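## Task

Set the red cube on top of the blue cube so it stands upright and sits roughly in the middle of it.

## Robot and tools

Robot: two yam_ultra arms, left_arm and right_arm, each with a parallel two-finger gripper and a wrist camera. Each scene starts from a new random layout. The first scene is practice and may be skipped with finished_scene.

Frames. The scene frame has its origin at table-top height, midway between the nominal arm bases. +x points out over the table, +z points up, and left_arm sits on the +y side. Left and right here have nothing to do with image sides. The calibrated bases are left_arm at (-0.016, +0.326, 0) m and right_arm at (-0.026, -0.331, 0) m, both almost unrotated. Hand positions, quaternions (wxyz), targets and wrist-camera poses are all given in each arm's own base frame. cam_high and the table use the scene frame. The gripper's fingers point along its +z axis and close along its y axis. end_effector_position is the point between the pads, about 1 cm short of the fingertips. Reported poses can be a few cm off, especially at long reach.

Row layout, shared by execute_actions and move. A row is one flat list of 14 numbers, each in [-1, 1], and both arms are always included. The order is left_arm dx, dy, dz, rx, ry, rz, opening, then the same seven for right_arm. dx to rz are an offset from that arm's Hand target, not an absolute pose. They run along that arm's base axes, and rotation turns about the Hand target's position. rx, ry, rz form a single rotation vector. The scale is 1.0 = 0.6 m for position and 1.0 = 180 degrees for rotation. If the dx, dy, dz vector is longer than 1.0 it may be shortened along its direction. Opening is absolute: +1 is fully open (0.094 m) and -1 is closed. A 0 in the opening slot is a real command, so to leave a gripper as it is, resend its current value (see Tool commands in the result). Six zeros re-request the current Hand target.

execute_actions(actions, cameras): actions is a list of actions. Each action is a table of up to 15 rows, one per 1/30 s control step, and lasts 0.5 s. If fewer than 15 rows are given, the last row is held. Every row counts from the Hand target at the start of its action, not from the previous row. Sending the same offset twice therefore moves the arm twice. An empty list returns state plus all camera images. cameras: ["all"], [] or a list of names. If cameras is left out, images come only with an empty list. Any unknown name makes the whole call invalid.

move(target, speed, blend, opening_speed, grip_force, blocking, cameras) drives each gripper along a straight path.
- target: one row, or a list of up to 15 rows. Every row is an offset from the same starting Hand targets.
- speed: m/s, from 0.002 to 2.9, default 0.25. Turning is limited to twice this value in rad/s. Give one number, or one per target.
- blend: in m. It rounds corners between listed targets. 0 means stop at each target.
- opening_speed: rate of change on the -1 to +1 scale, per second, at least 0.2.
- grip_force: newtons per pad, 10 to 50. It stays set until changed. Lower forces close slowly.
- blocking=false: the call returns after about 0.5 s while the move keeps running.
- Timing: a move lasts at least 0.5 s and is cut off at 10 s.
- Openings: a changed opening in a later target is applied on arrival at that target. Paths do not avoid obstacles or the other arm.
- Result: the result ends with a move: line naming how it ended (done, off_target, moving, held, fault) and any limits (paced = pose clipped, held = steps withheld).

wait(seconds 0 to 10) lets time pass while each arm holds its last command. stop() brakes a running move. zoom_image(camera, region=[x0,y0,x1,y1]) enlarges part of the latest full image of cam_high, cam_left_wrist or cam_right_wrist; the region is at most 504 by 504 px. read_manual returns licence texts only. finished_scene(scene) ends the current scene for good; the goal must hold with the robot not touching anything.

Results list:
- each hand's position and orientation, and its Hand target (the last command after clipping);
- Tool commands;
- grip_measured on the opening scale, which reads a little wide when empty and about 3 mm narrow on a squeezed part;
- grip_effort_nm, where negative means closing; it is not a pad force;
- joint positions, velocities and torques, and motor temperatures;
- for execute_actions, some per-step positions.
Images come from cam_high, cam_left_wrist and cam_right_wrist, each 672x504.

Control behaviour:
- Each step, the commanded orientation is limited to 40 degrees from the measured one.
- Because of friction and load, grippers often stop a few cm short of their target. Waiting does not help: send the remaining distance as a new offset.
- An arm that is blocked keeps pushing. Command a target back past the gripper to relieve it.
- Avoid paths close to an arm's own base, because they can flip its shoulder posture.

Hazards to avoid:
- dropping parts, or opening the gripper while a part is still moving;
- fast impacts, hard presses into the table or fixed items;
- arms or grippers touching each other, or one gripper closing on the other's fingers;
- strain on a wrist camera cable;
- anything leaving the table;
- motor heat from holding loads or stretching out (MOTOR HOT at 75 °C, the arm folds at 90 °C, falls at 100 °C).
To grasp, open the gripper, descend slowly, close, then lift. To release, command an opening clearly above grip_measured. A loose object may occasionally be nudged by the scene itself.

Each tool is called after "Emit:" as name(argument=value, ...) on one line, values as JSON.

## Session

Emit:
execute_actions(actions=[])

Emit:
zoom_image(camera="cam_high", region=[180, 80, 480, 300])

Scene clock: 0.00 s.
left_arm: end_effector_position=(+0.4005, +0.0268, +0.1108) grip_measured=-0.225 grip_effort_nm=n/a end_effector_quat_wxyz=(+0.595, -0.082, +0.799, +0.034) | right_arm: end_effector_position=(+0.3848, -0.0335, +0.1128) grip_measured=-0.989 grip_effort_nm=n/a end_effector_quat_wxyz=(+0.617, +0.109, +0.777, -0.058)
Joint positions: left_arm=[-0.007 1.523 0.376 0.85 -0.159 -0.094 0.036] | right_arm=[0.028 1.522 0.294 0.986 0.254 0.106 0.001]
Joint velocities: within noise
Joint torques (N m): no reading
Motor temperatures (°C): left_arm=[26 27 26 24 22 23 26] | right_arm=[25 23 28 28 24 25 23]
Heat: left arm: 27 °C; right arm: 28 °C.
Hand target: left_arm +0.4019, +0.0270, +0.1146; +0.598, -0.082, +0.796, +0.034 | right_arm +0.3866, -0.0337, +0.1181; +0.622, +0.109, +0.773, -0.058
Tool commands: left_gripper/opening=-0.225354 right_gripper/opening=-1.0
camera_calibration:
cam_left_wrist: T_world_to_cam=[[0.166782, -0.984786, 0.0487848, -0.0467999], [-0.658074, -0.148022, -0.73826, 0.383997], [0.73425, 0.0910243, -0.672749, -0.1292], [0, 0, 0, 1]] pos_world=[0.355369, 0.0225126, 0.198854]
cam_right_wrist: T_world_to_cam=[[-0.229892, -0.972009, -0.0484695, 0.0617215], [-0.603637, 0.181479, -0.77633, 0.363094], [0.763395, -0.149214, -0.628461, -0.139766], [0, 0, 0, 1]] pos_world=[0.340063, -0.0267551, 0.197035]

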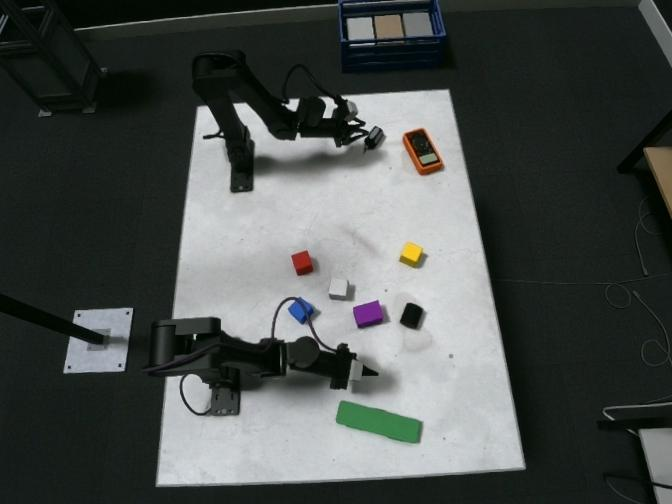

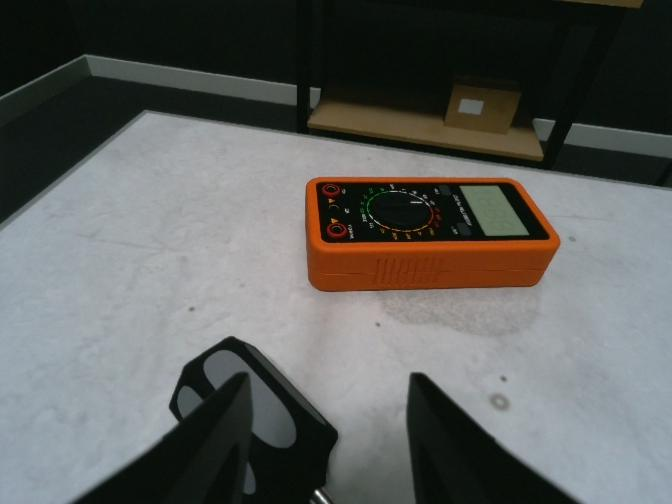

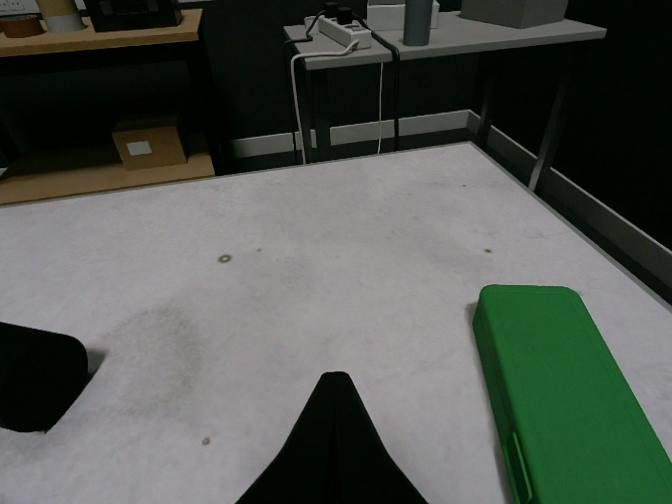

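Scaled by 1.680 from the camera's 672x504 image, which has a finer 960x720 frame.

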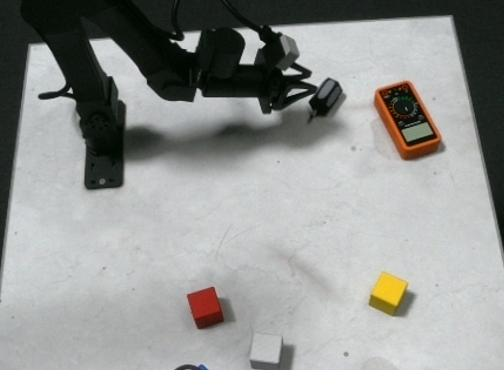

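Emit:
move(target=[0,0,0,0,0,0,-0.2254,-0.2777,0.3895,0.1532,0.0291,0.3463,0.0777,0.45], cameras=["cam_right_wrist","cam_high"])

Emit:
zoom_image(camera="cam_right_wrist", region=[84, 0, 588, 504])

Scene clock: 12.70 s.
left_arm: end_effector_position=(+0.4005, +0.0268, +0.1108) grip_measured=-0.225 grip_effort_nm=-0.01 end_effector_quat_wxyz=(+0.595, -0.082, +0.799, +0.034) | right_arm: end_effector_position=(+0.2183, +0.1976, +0.2056) grip_measured=+0.448 grip_effort_nm=0.13 end_effector_quat_wxyz=(+0.129, -0.004, +0.992, -0.002)
Joint positions: left_arm=[-0.007 1.523 0.376 0.85 -0.159 -0.094 0.036] | right_arm=[0.851 1.523 1.551 -1.428 0.195 0.825 0.068]
Joint torques (N m): left_arm=[-0.02 -5.24 5.64 2.57 -0.06 -0.03] | right_arm=[0.17 -4.9 7.88 0.15 0.14 0.14]
Heat: left arm: 27 °C; right arm: 30 °C.
Hand target: left_arm +0.4019, +0.0270, +0.1146; +0.599, -0.082, +0.796, +0.034 | right_arm +0.2199, +0.2001, +0.2100; +0.131, +0.000, +0.991, +0.000
Off the commanded pose: left_arm 0.004 m, 0 deg | right_arm 0.005 m, 1 deg.
move: done
camera_calibration:
cam_right_wrist: T_world_to_cam=[[0.00899523, -0.999928, -0.00791649, 0.197648], [-0.982376, -0.0103149, 0.18663, 0.215343], [-0.186699, 0.00609818, -0.982398, 0.329615], [0, 0, 0, 1]] pos_world=[0.271309, 0.197845, 0.285188]
Images, in order (width x height): cam_high 672x504, cam_right_wrist 672x504.

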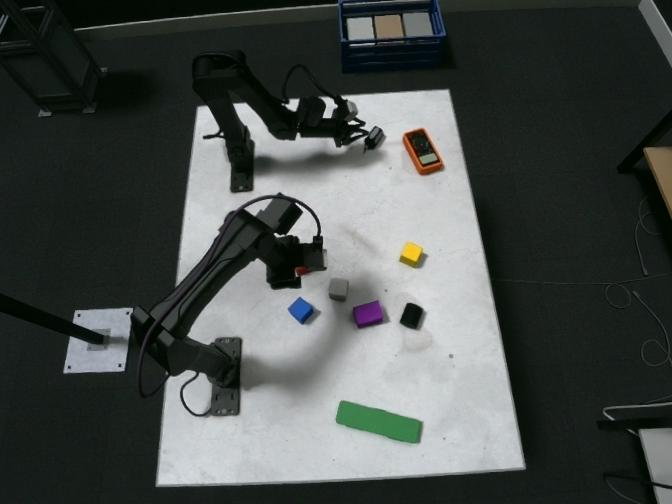

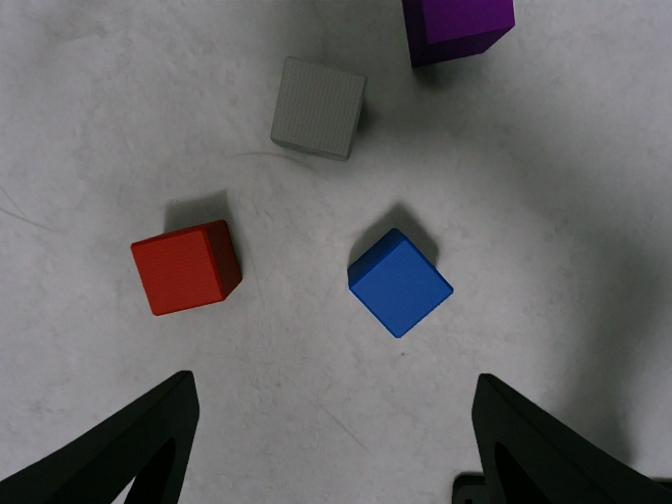

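Scaled by 1.000.

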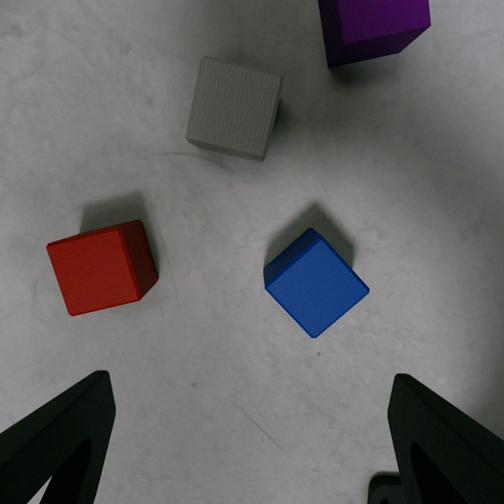

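Emit:
move(target=[0,0,0,0,0,0,-0.2254,-0.0115,0.1633,-0.1833,-0.0171,0.1217,0.088,0.45], cameras=["cam_right_wrist"], speed=0.2)

Scene clock: 22.87 s.
left_arm: end_effector_position=(+0.4005, +0.0268, +0.1108) grip_measured=-0.225 grip_effort_nm=-0.01 end_effector_quat_wxyz=(+0.595, -0.082, +0.799, +0.034) | right_arm: end_effector_position=(+0.2117, +0.2935, +0.0980) grip_measured=+0.448 grip_effort_nm=0.13 end_effector_quat_wxyz=(-0.061, -0.133, +0.989, -0.012)
Joint positions: left_arm=[-0.007 1.523 0.376 0.85 -0.159 -0.094 0.036] | right_arm=[0.909 2.025 1.749 -1.399 -0.069 0.638 0.068]
Joint torques (N m): left_arm=[-0.02 -5.24 5.65 2.57 -0.06 -0.04] | right_arm=[0.25 -8.83 7.49 -0.37 -0.07 -0.1]
Heat: left arm: 28 °C; right arm: 29 °C.
Hand target: left_arm +0.4019, +0.0270, +0.1146; +0.599, -0.082, +0.796, +0.034 | right_arm +0.2130, +0.2980, +0.1000; -0.061, -0.139, +0.988, -0.009
Off the commanded pose: left_arm 0.004 m, 0 deg | right_arm 0.005 m, 1 deg.
move: done
camera_calibration:
cam_right_wrist: T_world_to_cam=[[0.260799, -0.965384, -0.00419495, 0.228836], [-0.811516, -0.221581, 0.540688, 0.221036], [-0.522901, -0.137607, -0.841213, 0.321676], [0, 0, 0, 1]] pos_world=[0.287899, 0.314157, 0.152047]
Images, in order (width x height): cam_right_wrist 672x504.

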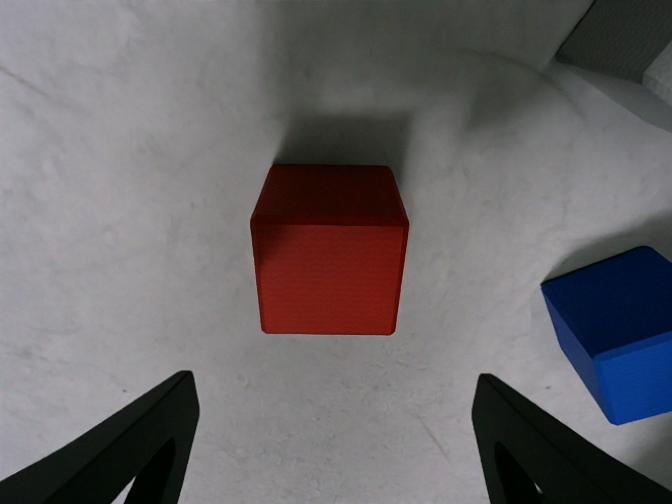

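Emit:
move(target=[0,0,0,0,0,0,-0.2254,0,0.004,-0.112,0,0,0,0.45], cameras=["cam_right_wrist"], speed=0.12)

Scene clock: 27.73 s.
left_arm: end_effector_position=(+0.4005, +0.0268, +0.1108) grip_measured=-0.225 grip_effort_nm=-0.01 end_effector_quat_wxyz=(+0.595, -0.082, +0.799, +0.034) | right_arm: end_effector_position=(+0.2148, +0.2985, +0.0389) grip_measured=+0.448 grip_effort_nm=0.13 end_effector_quat_wxyz=(-0.058, -0.134, +0.989, -0.008)
Joint positions: left_arm=[-0.007 1.523 0.376 0.85 -0.159 -0.094 0.036] | right_arm=[0.91 2.071 1.581 -1.174 -0.069 0.637 0.068]
Joint torques (N m): left_arm=[-0.02 -5.26 5.64 2.57 -0.06 -0.04] | right_arm=[0.43 -8.95 4.7 -0.11 -0.06 -0.05]
Motor temperatures (°C): left_arm=[25 28 27 29 22 23 26] | right_arm=[25 23 29 29 24 25 23]
Heat: left arm: 29 °C; right arm: 29 °C.
Hand target: left_arm +0.4019, +0.0270, +0.1146; +0.599, -0.082, +0.796, +0.034 | right_arm +0.2131, +0.3004, +0.0329; -0.061, -0.139, +0.988, -0.009
Off the commanded pose: left_arm 0.004 m, 0 deg | right_arm 0.007 m, 1 deg.
move: done
camera_calibration:
cam_right_wrist: T_world_to_cam=[[0.262938, -0.964742, -0.011712, 0.23223], [-0.814455, -0.228453, 0.533359, 0.259531], [-0.517229, -0.130702, -0.845808, 0.271035], [0, 0, 0, 1]] pos_world=[0.290501, 0.318757, 0.0935399]
Images, in order (width x height): cam_right_wrist 672x504.

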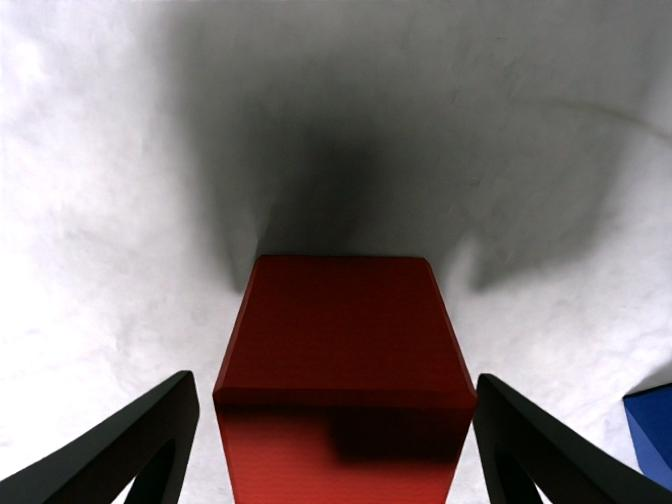

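Emit:
move(target=[0,0,0,0,0,0,-0.2254,-0.005,-0.0025,-0.02,0,0,0,0.45], cameras=["cam_right_wrist"], speed=0.06)

Scene clock: 31.47 s.
left_arm: end_effector_position=(+0.4005, +0.0268, +0.1108) grip_measured=-0.225 grip_effort_nm=-0.01 end_effector_quat_wxyz=(+0.595, -0.082, +0.799, +0.034) | right_arm: end_effector_position=(+0.2130, +0.2977, +0.0282) grip_measured=+0.448 grip_effort_nm=0.13 end_effector_quat_wxyz=(-0.056, -0.136, +0.989, -0.006)
Joint positions: left_arm=[-0.007 1.523 0.376 0.85 -0.159 -0.094 0.036] | right_arm=[0.913 2.071 1.537 -1.125 -0.07 0.637 0.068]
Joint torques (N m): left_arm=[-0.01 -5.24 5.64 2.57 -0.06 -0.04] | right_arm=[0.59 -8.77 4.41 -0.1 -0.06 -0.01]
Heat: left arm: 29 °C; right arm: 29 °C.
Hand target: left_arm +0.4019, +0.0270, +0.1146; +0.599, -0.082, +0.796, +0.034 | right_arm +0.2100, +0.2989, +0.0208; -0.061, -0.139, +0.988, -0.009
Off the commanded pose: left_arm 0.004 m, 0 deg | right_arm 0.008 m, 1 deg.
move: done
camera_calibration:
cam_right_wrist: T_world_to_cam=[[0.265159, -0.964084, -0.0152276, 0.231279], [-0.815525, -0.232669, 0.52989, 0.265235], [-0.514402, -0.128087, -0.84793, 0.259762], [0, 0, 0, 1]] pos_world=[0.288602, 0.317957, 0.0832367]
Images, in order (width x height): cam_right_wrist 672x504.

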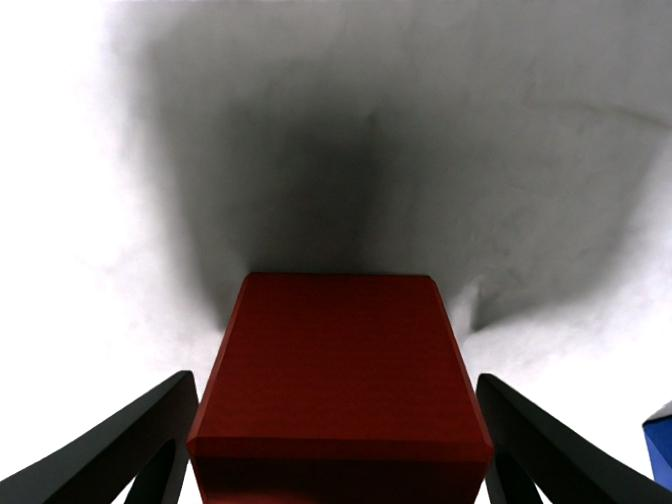

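Emit:
move(target=[0,0,0,0,0,0,-0.2254,0,0,0,0,0,0,-0.3], opening_speed=0.5, grip_force=[50,30])

Scene clock: 36.57 s.
left_arm: end_effector_position=(+0.4005, +0.0268, +0.1108) grip_measured=-0.225 grip_effort_nm=-0.01 end_effector_quat_wxyz=(+0.595, -0.082, +0.799, +0.034) | right_arm: end_effector_position=(+0.2130, +0.2978, +0.0282) grip_measured=+0.025 grip_effort_nm=-0.62 end_effector_quat_wxyz=(-0.056, -0.136, +0.989, -0.006)
Joint positions: left_arm=[-0.007 1.523 0.376 0.85 -0.159 -0.094 0.036] | right_arm=[0.913 2.071 1.537 -1.125 -0.07 0.637 0.048]
Joint torques (N m): left_arm=[-0.02 -5.24 5.64 2.57 -0.06 -0.04] | right_arm=[0.59 -8.77 4.41 -0.11 -0.06 -0.01]
Heat: left arm: 29 °C; right arm: 29 °C.
Hand target: left_arm +0.4019, +0.0270, +0.1146; +0.599, -0.082, +0.796, +0.034 | right_arm +0.2100, +0.2990, +0.0208; -0.061, -0.139, +0.988, -0.008
Off the commanded pose: left_arm 0.004 m, 0 deg | right_arm 0.008 m, 1 deg.
grip_force (N): 50, 30
move: done

Emit:
move(target=[[0,0,0,0,0,0,-0.2254,0,0,0.1417,0,0,0,-0.3],[0,0,0,0,0,0,-0.2254,-0.0133,-0.2333,0.1487,0,0,0,-0.3]], cameras=["cam_right_wrist"], speed=0.15, blend=[0.03,0])

Scene clock: 45.00 s.
left_arm: end_effector_position=(+0.4005, +0.0268, +0.1108) grip_measured=-0.225 grip_effort_nm=-0.01 end_effector_quat_wxyz=(+0.595, -0.082, +0.799, +0.034) | right_arm: end_effector_position=(+0.2019, +0.1599, +0.1055) grip_measured=+0.025 grip_effort_nm=-0.62 end_effector_quat_wxyz=(-0.073, -0.134, +0.988, -0.014)
Joint positions: left_arm=[-0.007 1.523 0.376 0.85 -0.159 -0.094 0.036] | right_arm=[0.634 1.656 1.303 -1.36 -0.045 0.36 0.048]
Joint torques (N m): left_arm=[-0.02 -5.26 5.64 2.57 -0.06 -0.04] | right_arm=[-0.13 -8.73 4.38 -0.27 0.02 -0.08]
Heat: left arm: 30 °C; right arm: 29 °C.
Hand target: left_arm +0.4019, +0.0270, +0.1146; +0.599, -0.082, +0.796, +0.034 | right_arm +0.2020, +0.1589, +0.1100; -0.061, -0.139, +0.988, -0.009
Off the commanded pose: left_arm 0.004 m, 0 deg | right_arm 0.005 m, 2 deg.
grip_force (N): 50, 30
move: done
camera_calibration:
cam_right_wrist: T_world_to_cam=[[0.263576, -0.964632, -0.00362654, 0.101728], [-0.79815, -0.220195, 0.560777, 0.174369], [-0.541742, -0.144913, -0.827959, 0.307959], [0, 0, 0, 1]] pos_world=[0.279194, 0.181153, 0.157565]
Images, in order (width x height): cam_right_wrist 672x504.

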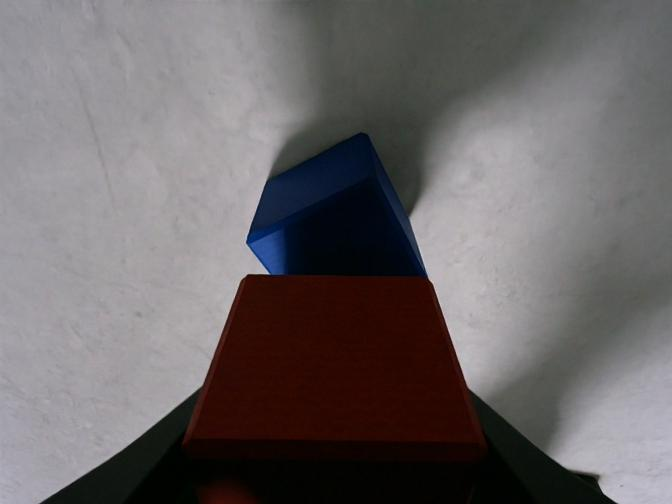

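Emit:
move(target=[0,0,0,0,0,0,-0.2254,0.002,0.001,-0.042,0.003,-0.01,0,-0.3], cameras=["cam_right_wrist"], speed=0.06)

Scene clock: 54.80 s.
left_arm: end_effector_position=(+0.4005, +0.0268, +0.1108) grip_measured=-0.225 grip_effort_nm=-0.02 end_effector_quat_wxyz=(+0.595, -0.082, +0.799, +0.034) | right_arm: end_effector_position=(+0.2018, +0.1584, +0.0788) grip_measured=+0.025 grip_effort_nm=-0.62 end_effector_quat_wxyz=(-0.064, -0.135, +0.989, -0.012)
Joint positions: left_arm=[-0.007 1.523 0.376 0.85 -0.159 -0.094 0.036] | right_arm=[0.634 1.651 1.194 -1.237 -0.039 0.36 0.048]
Joint torques (N m): left_arm=[-0.02 -5.24 5.64 2.57 -0.06 -0.04] | right_arm=[0.43 -9.2 4.41 -0.15 0.06 -0.02]
Heat: left arm: 30 °C; right arm: 29 °C.
Hand target: left_arm +0.4019, +0.0270, +0.1146; +0.599, -0.082, +0.796, +0.034 | right_arm +0.2033, +0.1595, +0.0849; -0.044, -0.139, +0.989, -0.006
Off the commanded pose: left_arm 0.004 m, 0 deg | right_arm 0.006 m, 2 deg.
grip_force (N): 50, 30
move: done
camera_calibration:
cam_right_wrist: T_world_to_cam=[[0.265203, -0.964182, -0.00439772, 0.0998557], [-0.80821, -0.224785, 0.544305, 0.192953], [-0.525798, -0.140797, -0.838876, 0.282683], [0, 0, 0, 1]] pos_world=[0.278099, 0.179453, 0.13255]
Images, in order (width x height): cam_right_wrist 672x504.

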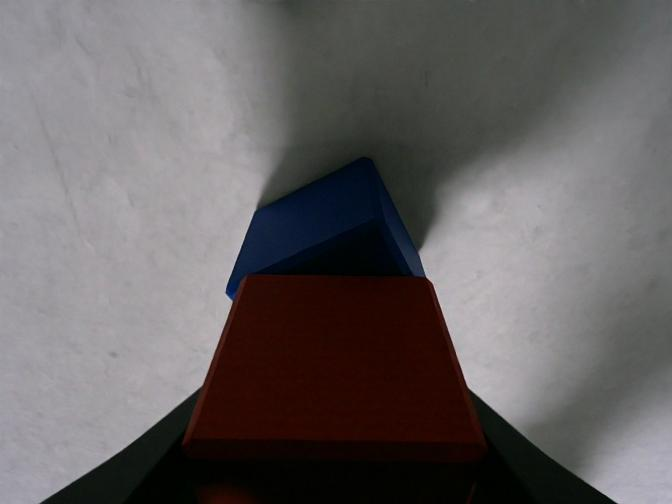

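Emit:
move(target=[0,0,0,0,0,0,-0.2254,0.003,0.003,-0.0075,0.003,-0.004,0.002,-0.3], cameras=["cam_right_wrist","cam_high"], speed=0.03)

Emit:
zoom_image(camera="cam_high", region=[270, 280, 330, 340])

Scene clock: 59.33 s.
left_arm: end_effector_position=(+0.4005, +0.0268, +0.1108) grip_measured=-0.225 grip_effort_nm=-0.02 end_effector_quat_wxyz=(+0.595, -0.082, +0.799, +0.034) | right_arm: end_effector_position=(+0.2025, +0.1589, +0.0762) grip_measured=+0.025 grip_effort_nm=-0.62 end_effector_quat_wxyz=(-0.057, -0.135, +0.989, -0.009)
Joint positions: left_arm=[-0.007 1.523 0.376 0.85 -0.159 -0.094 0.036] | right_arm=[0.634 1.643 1.176 -1.213 -0.039 0.36 0.048]
Joint torques (N m): left_arm=[-0.01 -5.24 5.64 2.57 -0.06 -0.04] | right_arm=[0.58 -8.65 4.31 -0.06 0.05 -0.06]
Heat: left arm: 31 °C; right arm: 29 °C.
Hand target: left_arm +0.4019, +0.0270, +0.1146; +0.599, -0.082, +0.796, +0.034 | right_arm +0.2049, +0.1613, +0.0803; -0.038, -0.143, +0.989, -0.002
Off the commanded pose: left_arm 0.004 m, 0 deg | right_arm 0.005 m, 3 deg.
grip_force (N): 50, 30
move: off_target (right_arm)
camera_calibration:
cam_right_wrist: T_world_to_cam=[[0.265227, -0.964139, -0.00947114, 0.10057], [-0.814362, -0.229262, 0.533155, 0.197911], [-0.516207, -0.133694, -0.845965, 0.278386], [0, 0, 0, 1]] pos_world=[0.278202, 0.179555, 0.13094]
Images, in order (width x height): cam_high 672x504, cam_right_wrist 672x504.

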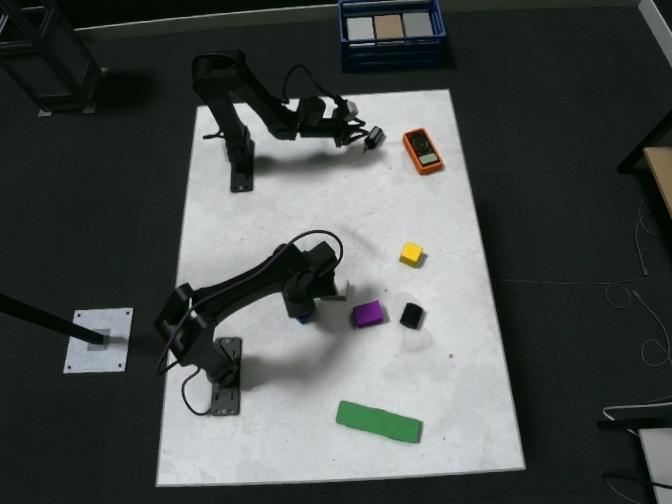

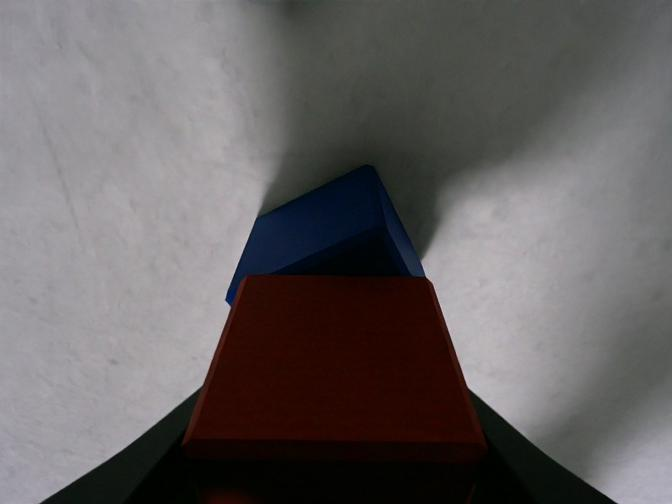

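Scaled by 8.400 from the camera's 672x504 image, which has a finer 960x720 frame.

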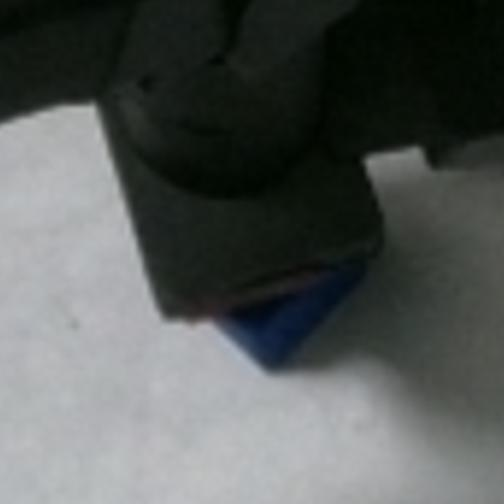

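Emit:
move(target=[0,0,0,0,0,0,-0.2254,0.0,0.002,-0.005,0,0,0,-0.3], cameras=["cam_right_wrist"], speed=0.03)

Scene clock: 62.07 s.
left_arm: end_effector_position=(+0.4005, +0.0268, +0.1108) grip_measured=-0.225 grip_effort_nm=-0.01 end_effector_quat_wxyz=(+0.595, -0.082, +0.799, +0.034) | right_arm: end_effector_position=(+0.2025, +0.1601, +0.0760) grip_measured=+0.025 grip_effort_nm=-0.62 end_effector_quat_wxyz=(-0.055, -0.138, +0.989, -0.008)
Joint positions: left_arm=[-0.007 1.523 0.376 0.85 -0.159 -0.094 0.036] | right_arm=[0.638 1.641 1.173 -1.207 -0.039 0.36 0.048]
Joint torques (N m): left_arm=[-0.02 -5.24 5.64 2.57 -0.06 -0.04] | right_arm=[0.54 -8.03 4 0.03 0.05 -0.03]
Heat: left arm: 31 °C; right arm: 29 °C.
Hand target: left_arm +0.4019, +0.0270, +0.1146; +0.599, -0.082, +0.796, +0.034 | right_arm +0.2049, +0.1625, +0.0774; -0.038, -0.143, +0.989, -0.002
Off the commanded pose: left_arm 0.004 m, 0 deg | right_arm 0.004 m, 2 deg.
grip_force (N): 50, 30
move: done
camera_calibration:
cam_right_wrist: T_world_to_cam=[[0.269402, -0.962965, -0.0110067, 0.100854], [-0.815756, -0.234263, 0.528832, 0.199662], [-0.511825, -0.13349, -0.848655, 0.277632], [0, 0, 0, 1]] pos_world=[0.277804, 0.180953, 0.131136]
Images, in order (width x height): cam_right_wrist 672x504.

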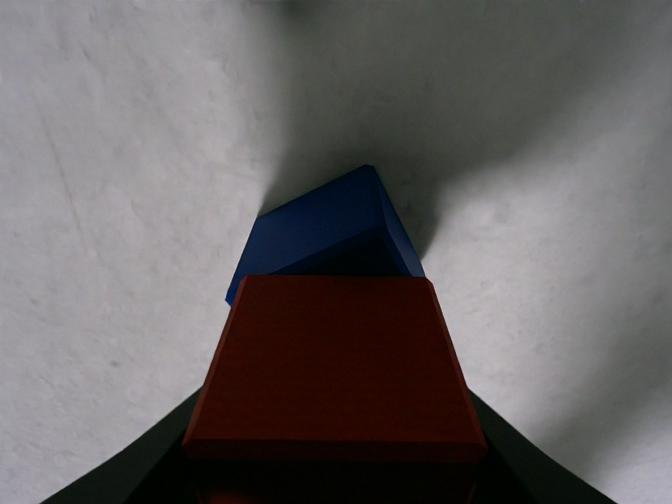

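Emit:
move(target=[0,0,0,0,0,0,-0.2254,0,0,0.001,0,0,0,0.45], opening_speed=0.4, cameras=["cam_right_wrist"])

Scene clock: 67.63 s.
left_arm: end_effector_position=(+0.4005, +0.0268, +0.1108) grip_measured=-0.225 grip_effort_nm=-0.01 end_effector_quat_wxyz=(+0.595, -0.082, +0.799, +0.034) | right_arm: end_effector_position=(+0.2041, +0.1613, +0.0750) grip_measured=+0.448 grip_effort_nm=0.13 end_effector_quat_wxyz=(-0.051, -0.138, +0.989, -0.006)
Joint positions: left_arm=[-0.007 1.523 0.376 0.85 -0.159 -0.094 0.036] | right_arm=[0.638 1.641 1.17 -1.195 -0.038 0.36 0.068]
Joint torques (N m): left_arm=[-0.02 -5.24 5.64 2.57 -0.06 -0.04] | right_arm=[0.53 -8.12 4.41 -0.11 0.05 -0.02]
Heat: left arm: 31 °C; right arm: 29 °C.
Hand target: left_arm +0.4019, +0.0270, +0.1146; +0.599, -0.082, +0.796, +0.034 | right_arm +0.2050, +0.1625, +0.0780; -0.037, -0.143, +0.989, -0.002
Off the commanded pose: left_arm 0.004 m, 0 deg | right_arm 0.003 m, 2 deg.
grip_force (N): 50, 30
move: done
camera_calibration:
cam_right_wrist: T_world_to_cam=[[0.269499, -0.962902, -0.0138039, 0.101624], [-0.81959, -0.236867, 0.521696, 0.203521], [-0.505612, -0.129283, -0.85302, 0.276082], [0, 0, 0, 1]] pos_world=[0.279006, 0.181754, 0.13073]
Images, in order (width x height): cam_right_wrist 672x504.

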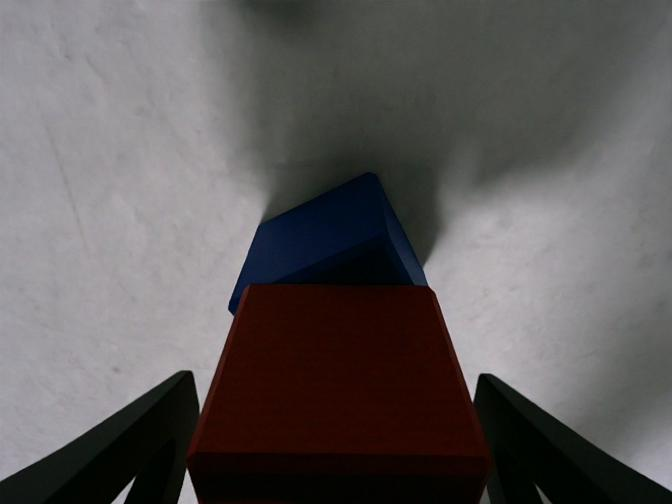

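Rise straight up, then away.

Emit:
move(target=[[0,0,0,0,0,0,-0.2254,0,-0.001,0.09,0,0,0,0.45],[0,0,0,0,0,0,-0.2254,-0.02,-0.12,0.2,0,-0.08,0,0.45]], speed=[0.08,0.2], blend=[0.01,0], cameras=["cam_right_wrist","cam_high"])

Emit:
zoom_image(camera="cam_high", region=[270, 270, 330, 330])

Scene clock: 74.47 s.
left_arm: end_effector_position=(+0.4005, +0.0268, +0.1108) grip_measured=-0.225 grip_effort_nm=-0.02 end_effector_quat_wxyz=(+0.595, -0.082, +0.799, +0.034) | right_arm: end_effector_position=(+0.1942, +0.0943, +0.1956) grip_measured=+0.448 grip_effort_nm=0.13 end_effector_quat_wxyz=(+0.085, -0.140, +0.986, -0.016)
Joint positions: left_arm=[-0.007 1.523 0.376 0.85 -0.159 -0.094 0.036] | right_arm=[0.525 1.255 1.309 -1.48 0.093 0.237 0.068]
Joint torques (N m): left_arm=[-0.02 -5.26 5.64 2.57 -0.07 -0.04] | right_arm=[-0.53 -4 5.61 0.11 0.13 -0.11]
Heat: left arm: 31 °C; right arm: 29 °C.
Hand target: left_arm +0.4019, +0.0270, +0.1146; +0.599, -0.082, +0.796, +0.034 | right_arm +0.1930, +0.0906, +0.1980; +0.087, -0.141, +0.986, -0.020
Off the commanded pose: left_arm 0.004 m, 0 deg | right_arm 0.005 m, 1 deg.
grip_force (N): 50, 30
move: done
camera_calibration:
cam_right_wrist: T_world_to_cam=[[0.272186, -0.961298, 0.0426669, 0.0298542], [-0.927176, -0.250147, 0.278876, 0.186241], [-0.25741, -0.115466, -0.959379, 0.336636], [0, 0, 0, 1]] pos_world=[0.251206, 0.114156, 0.26975]
Images, in order (width x height): cam_high 672x504, cam_right_wrist 672x504.

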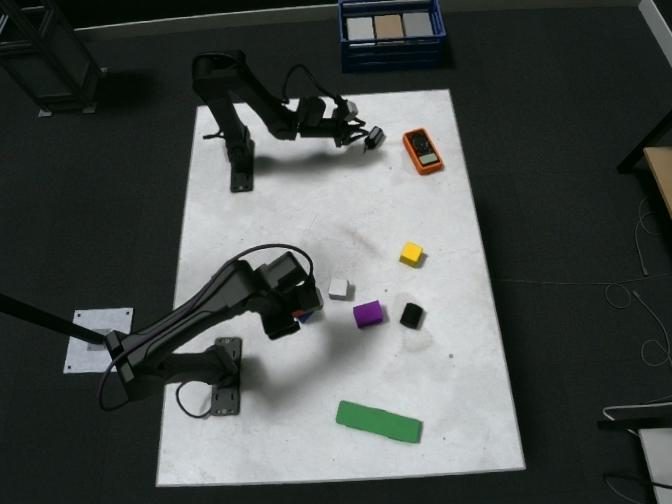

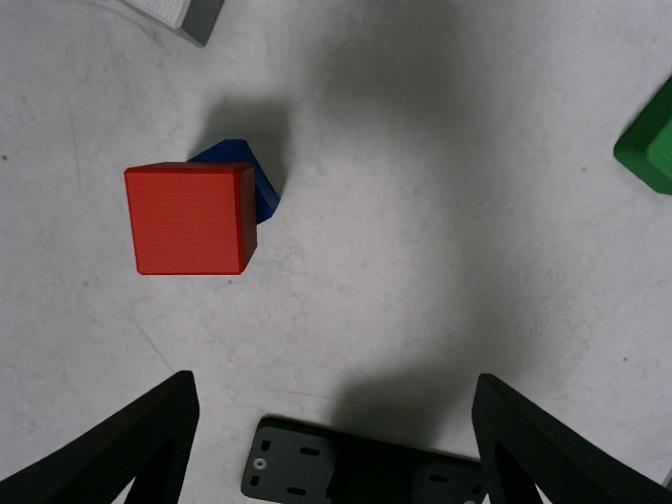

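Scaled by 8.400 from the camera's 672x504 image, which has a finer 960x720 frame.

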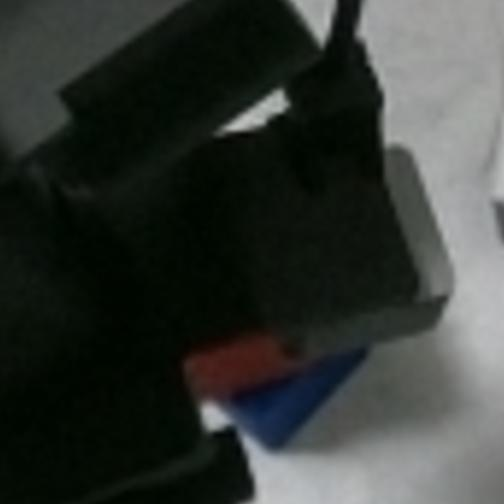

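Emit:
finished_scene(scene=3)

The scene is finished: the task was done.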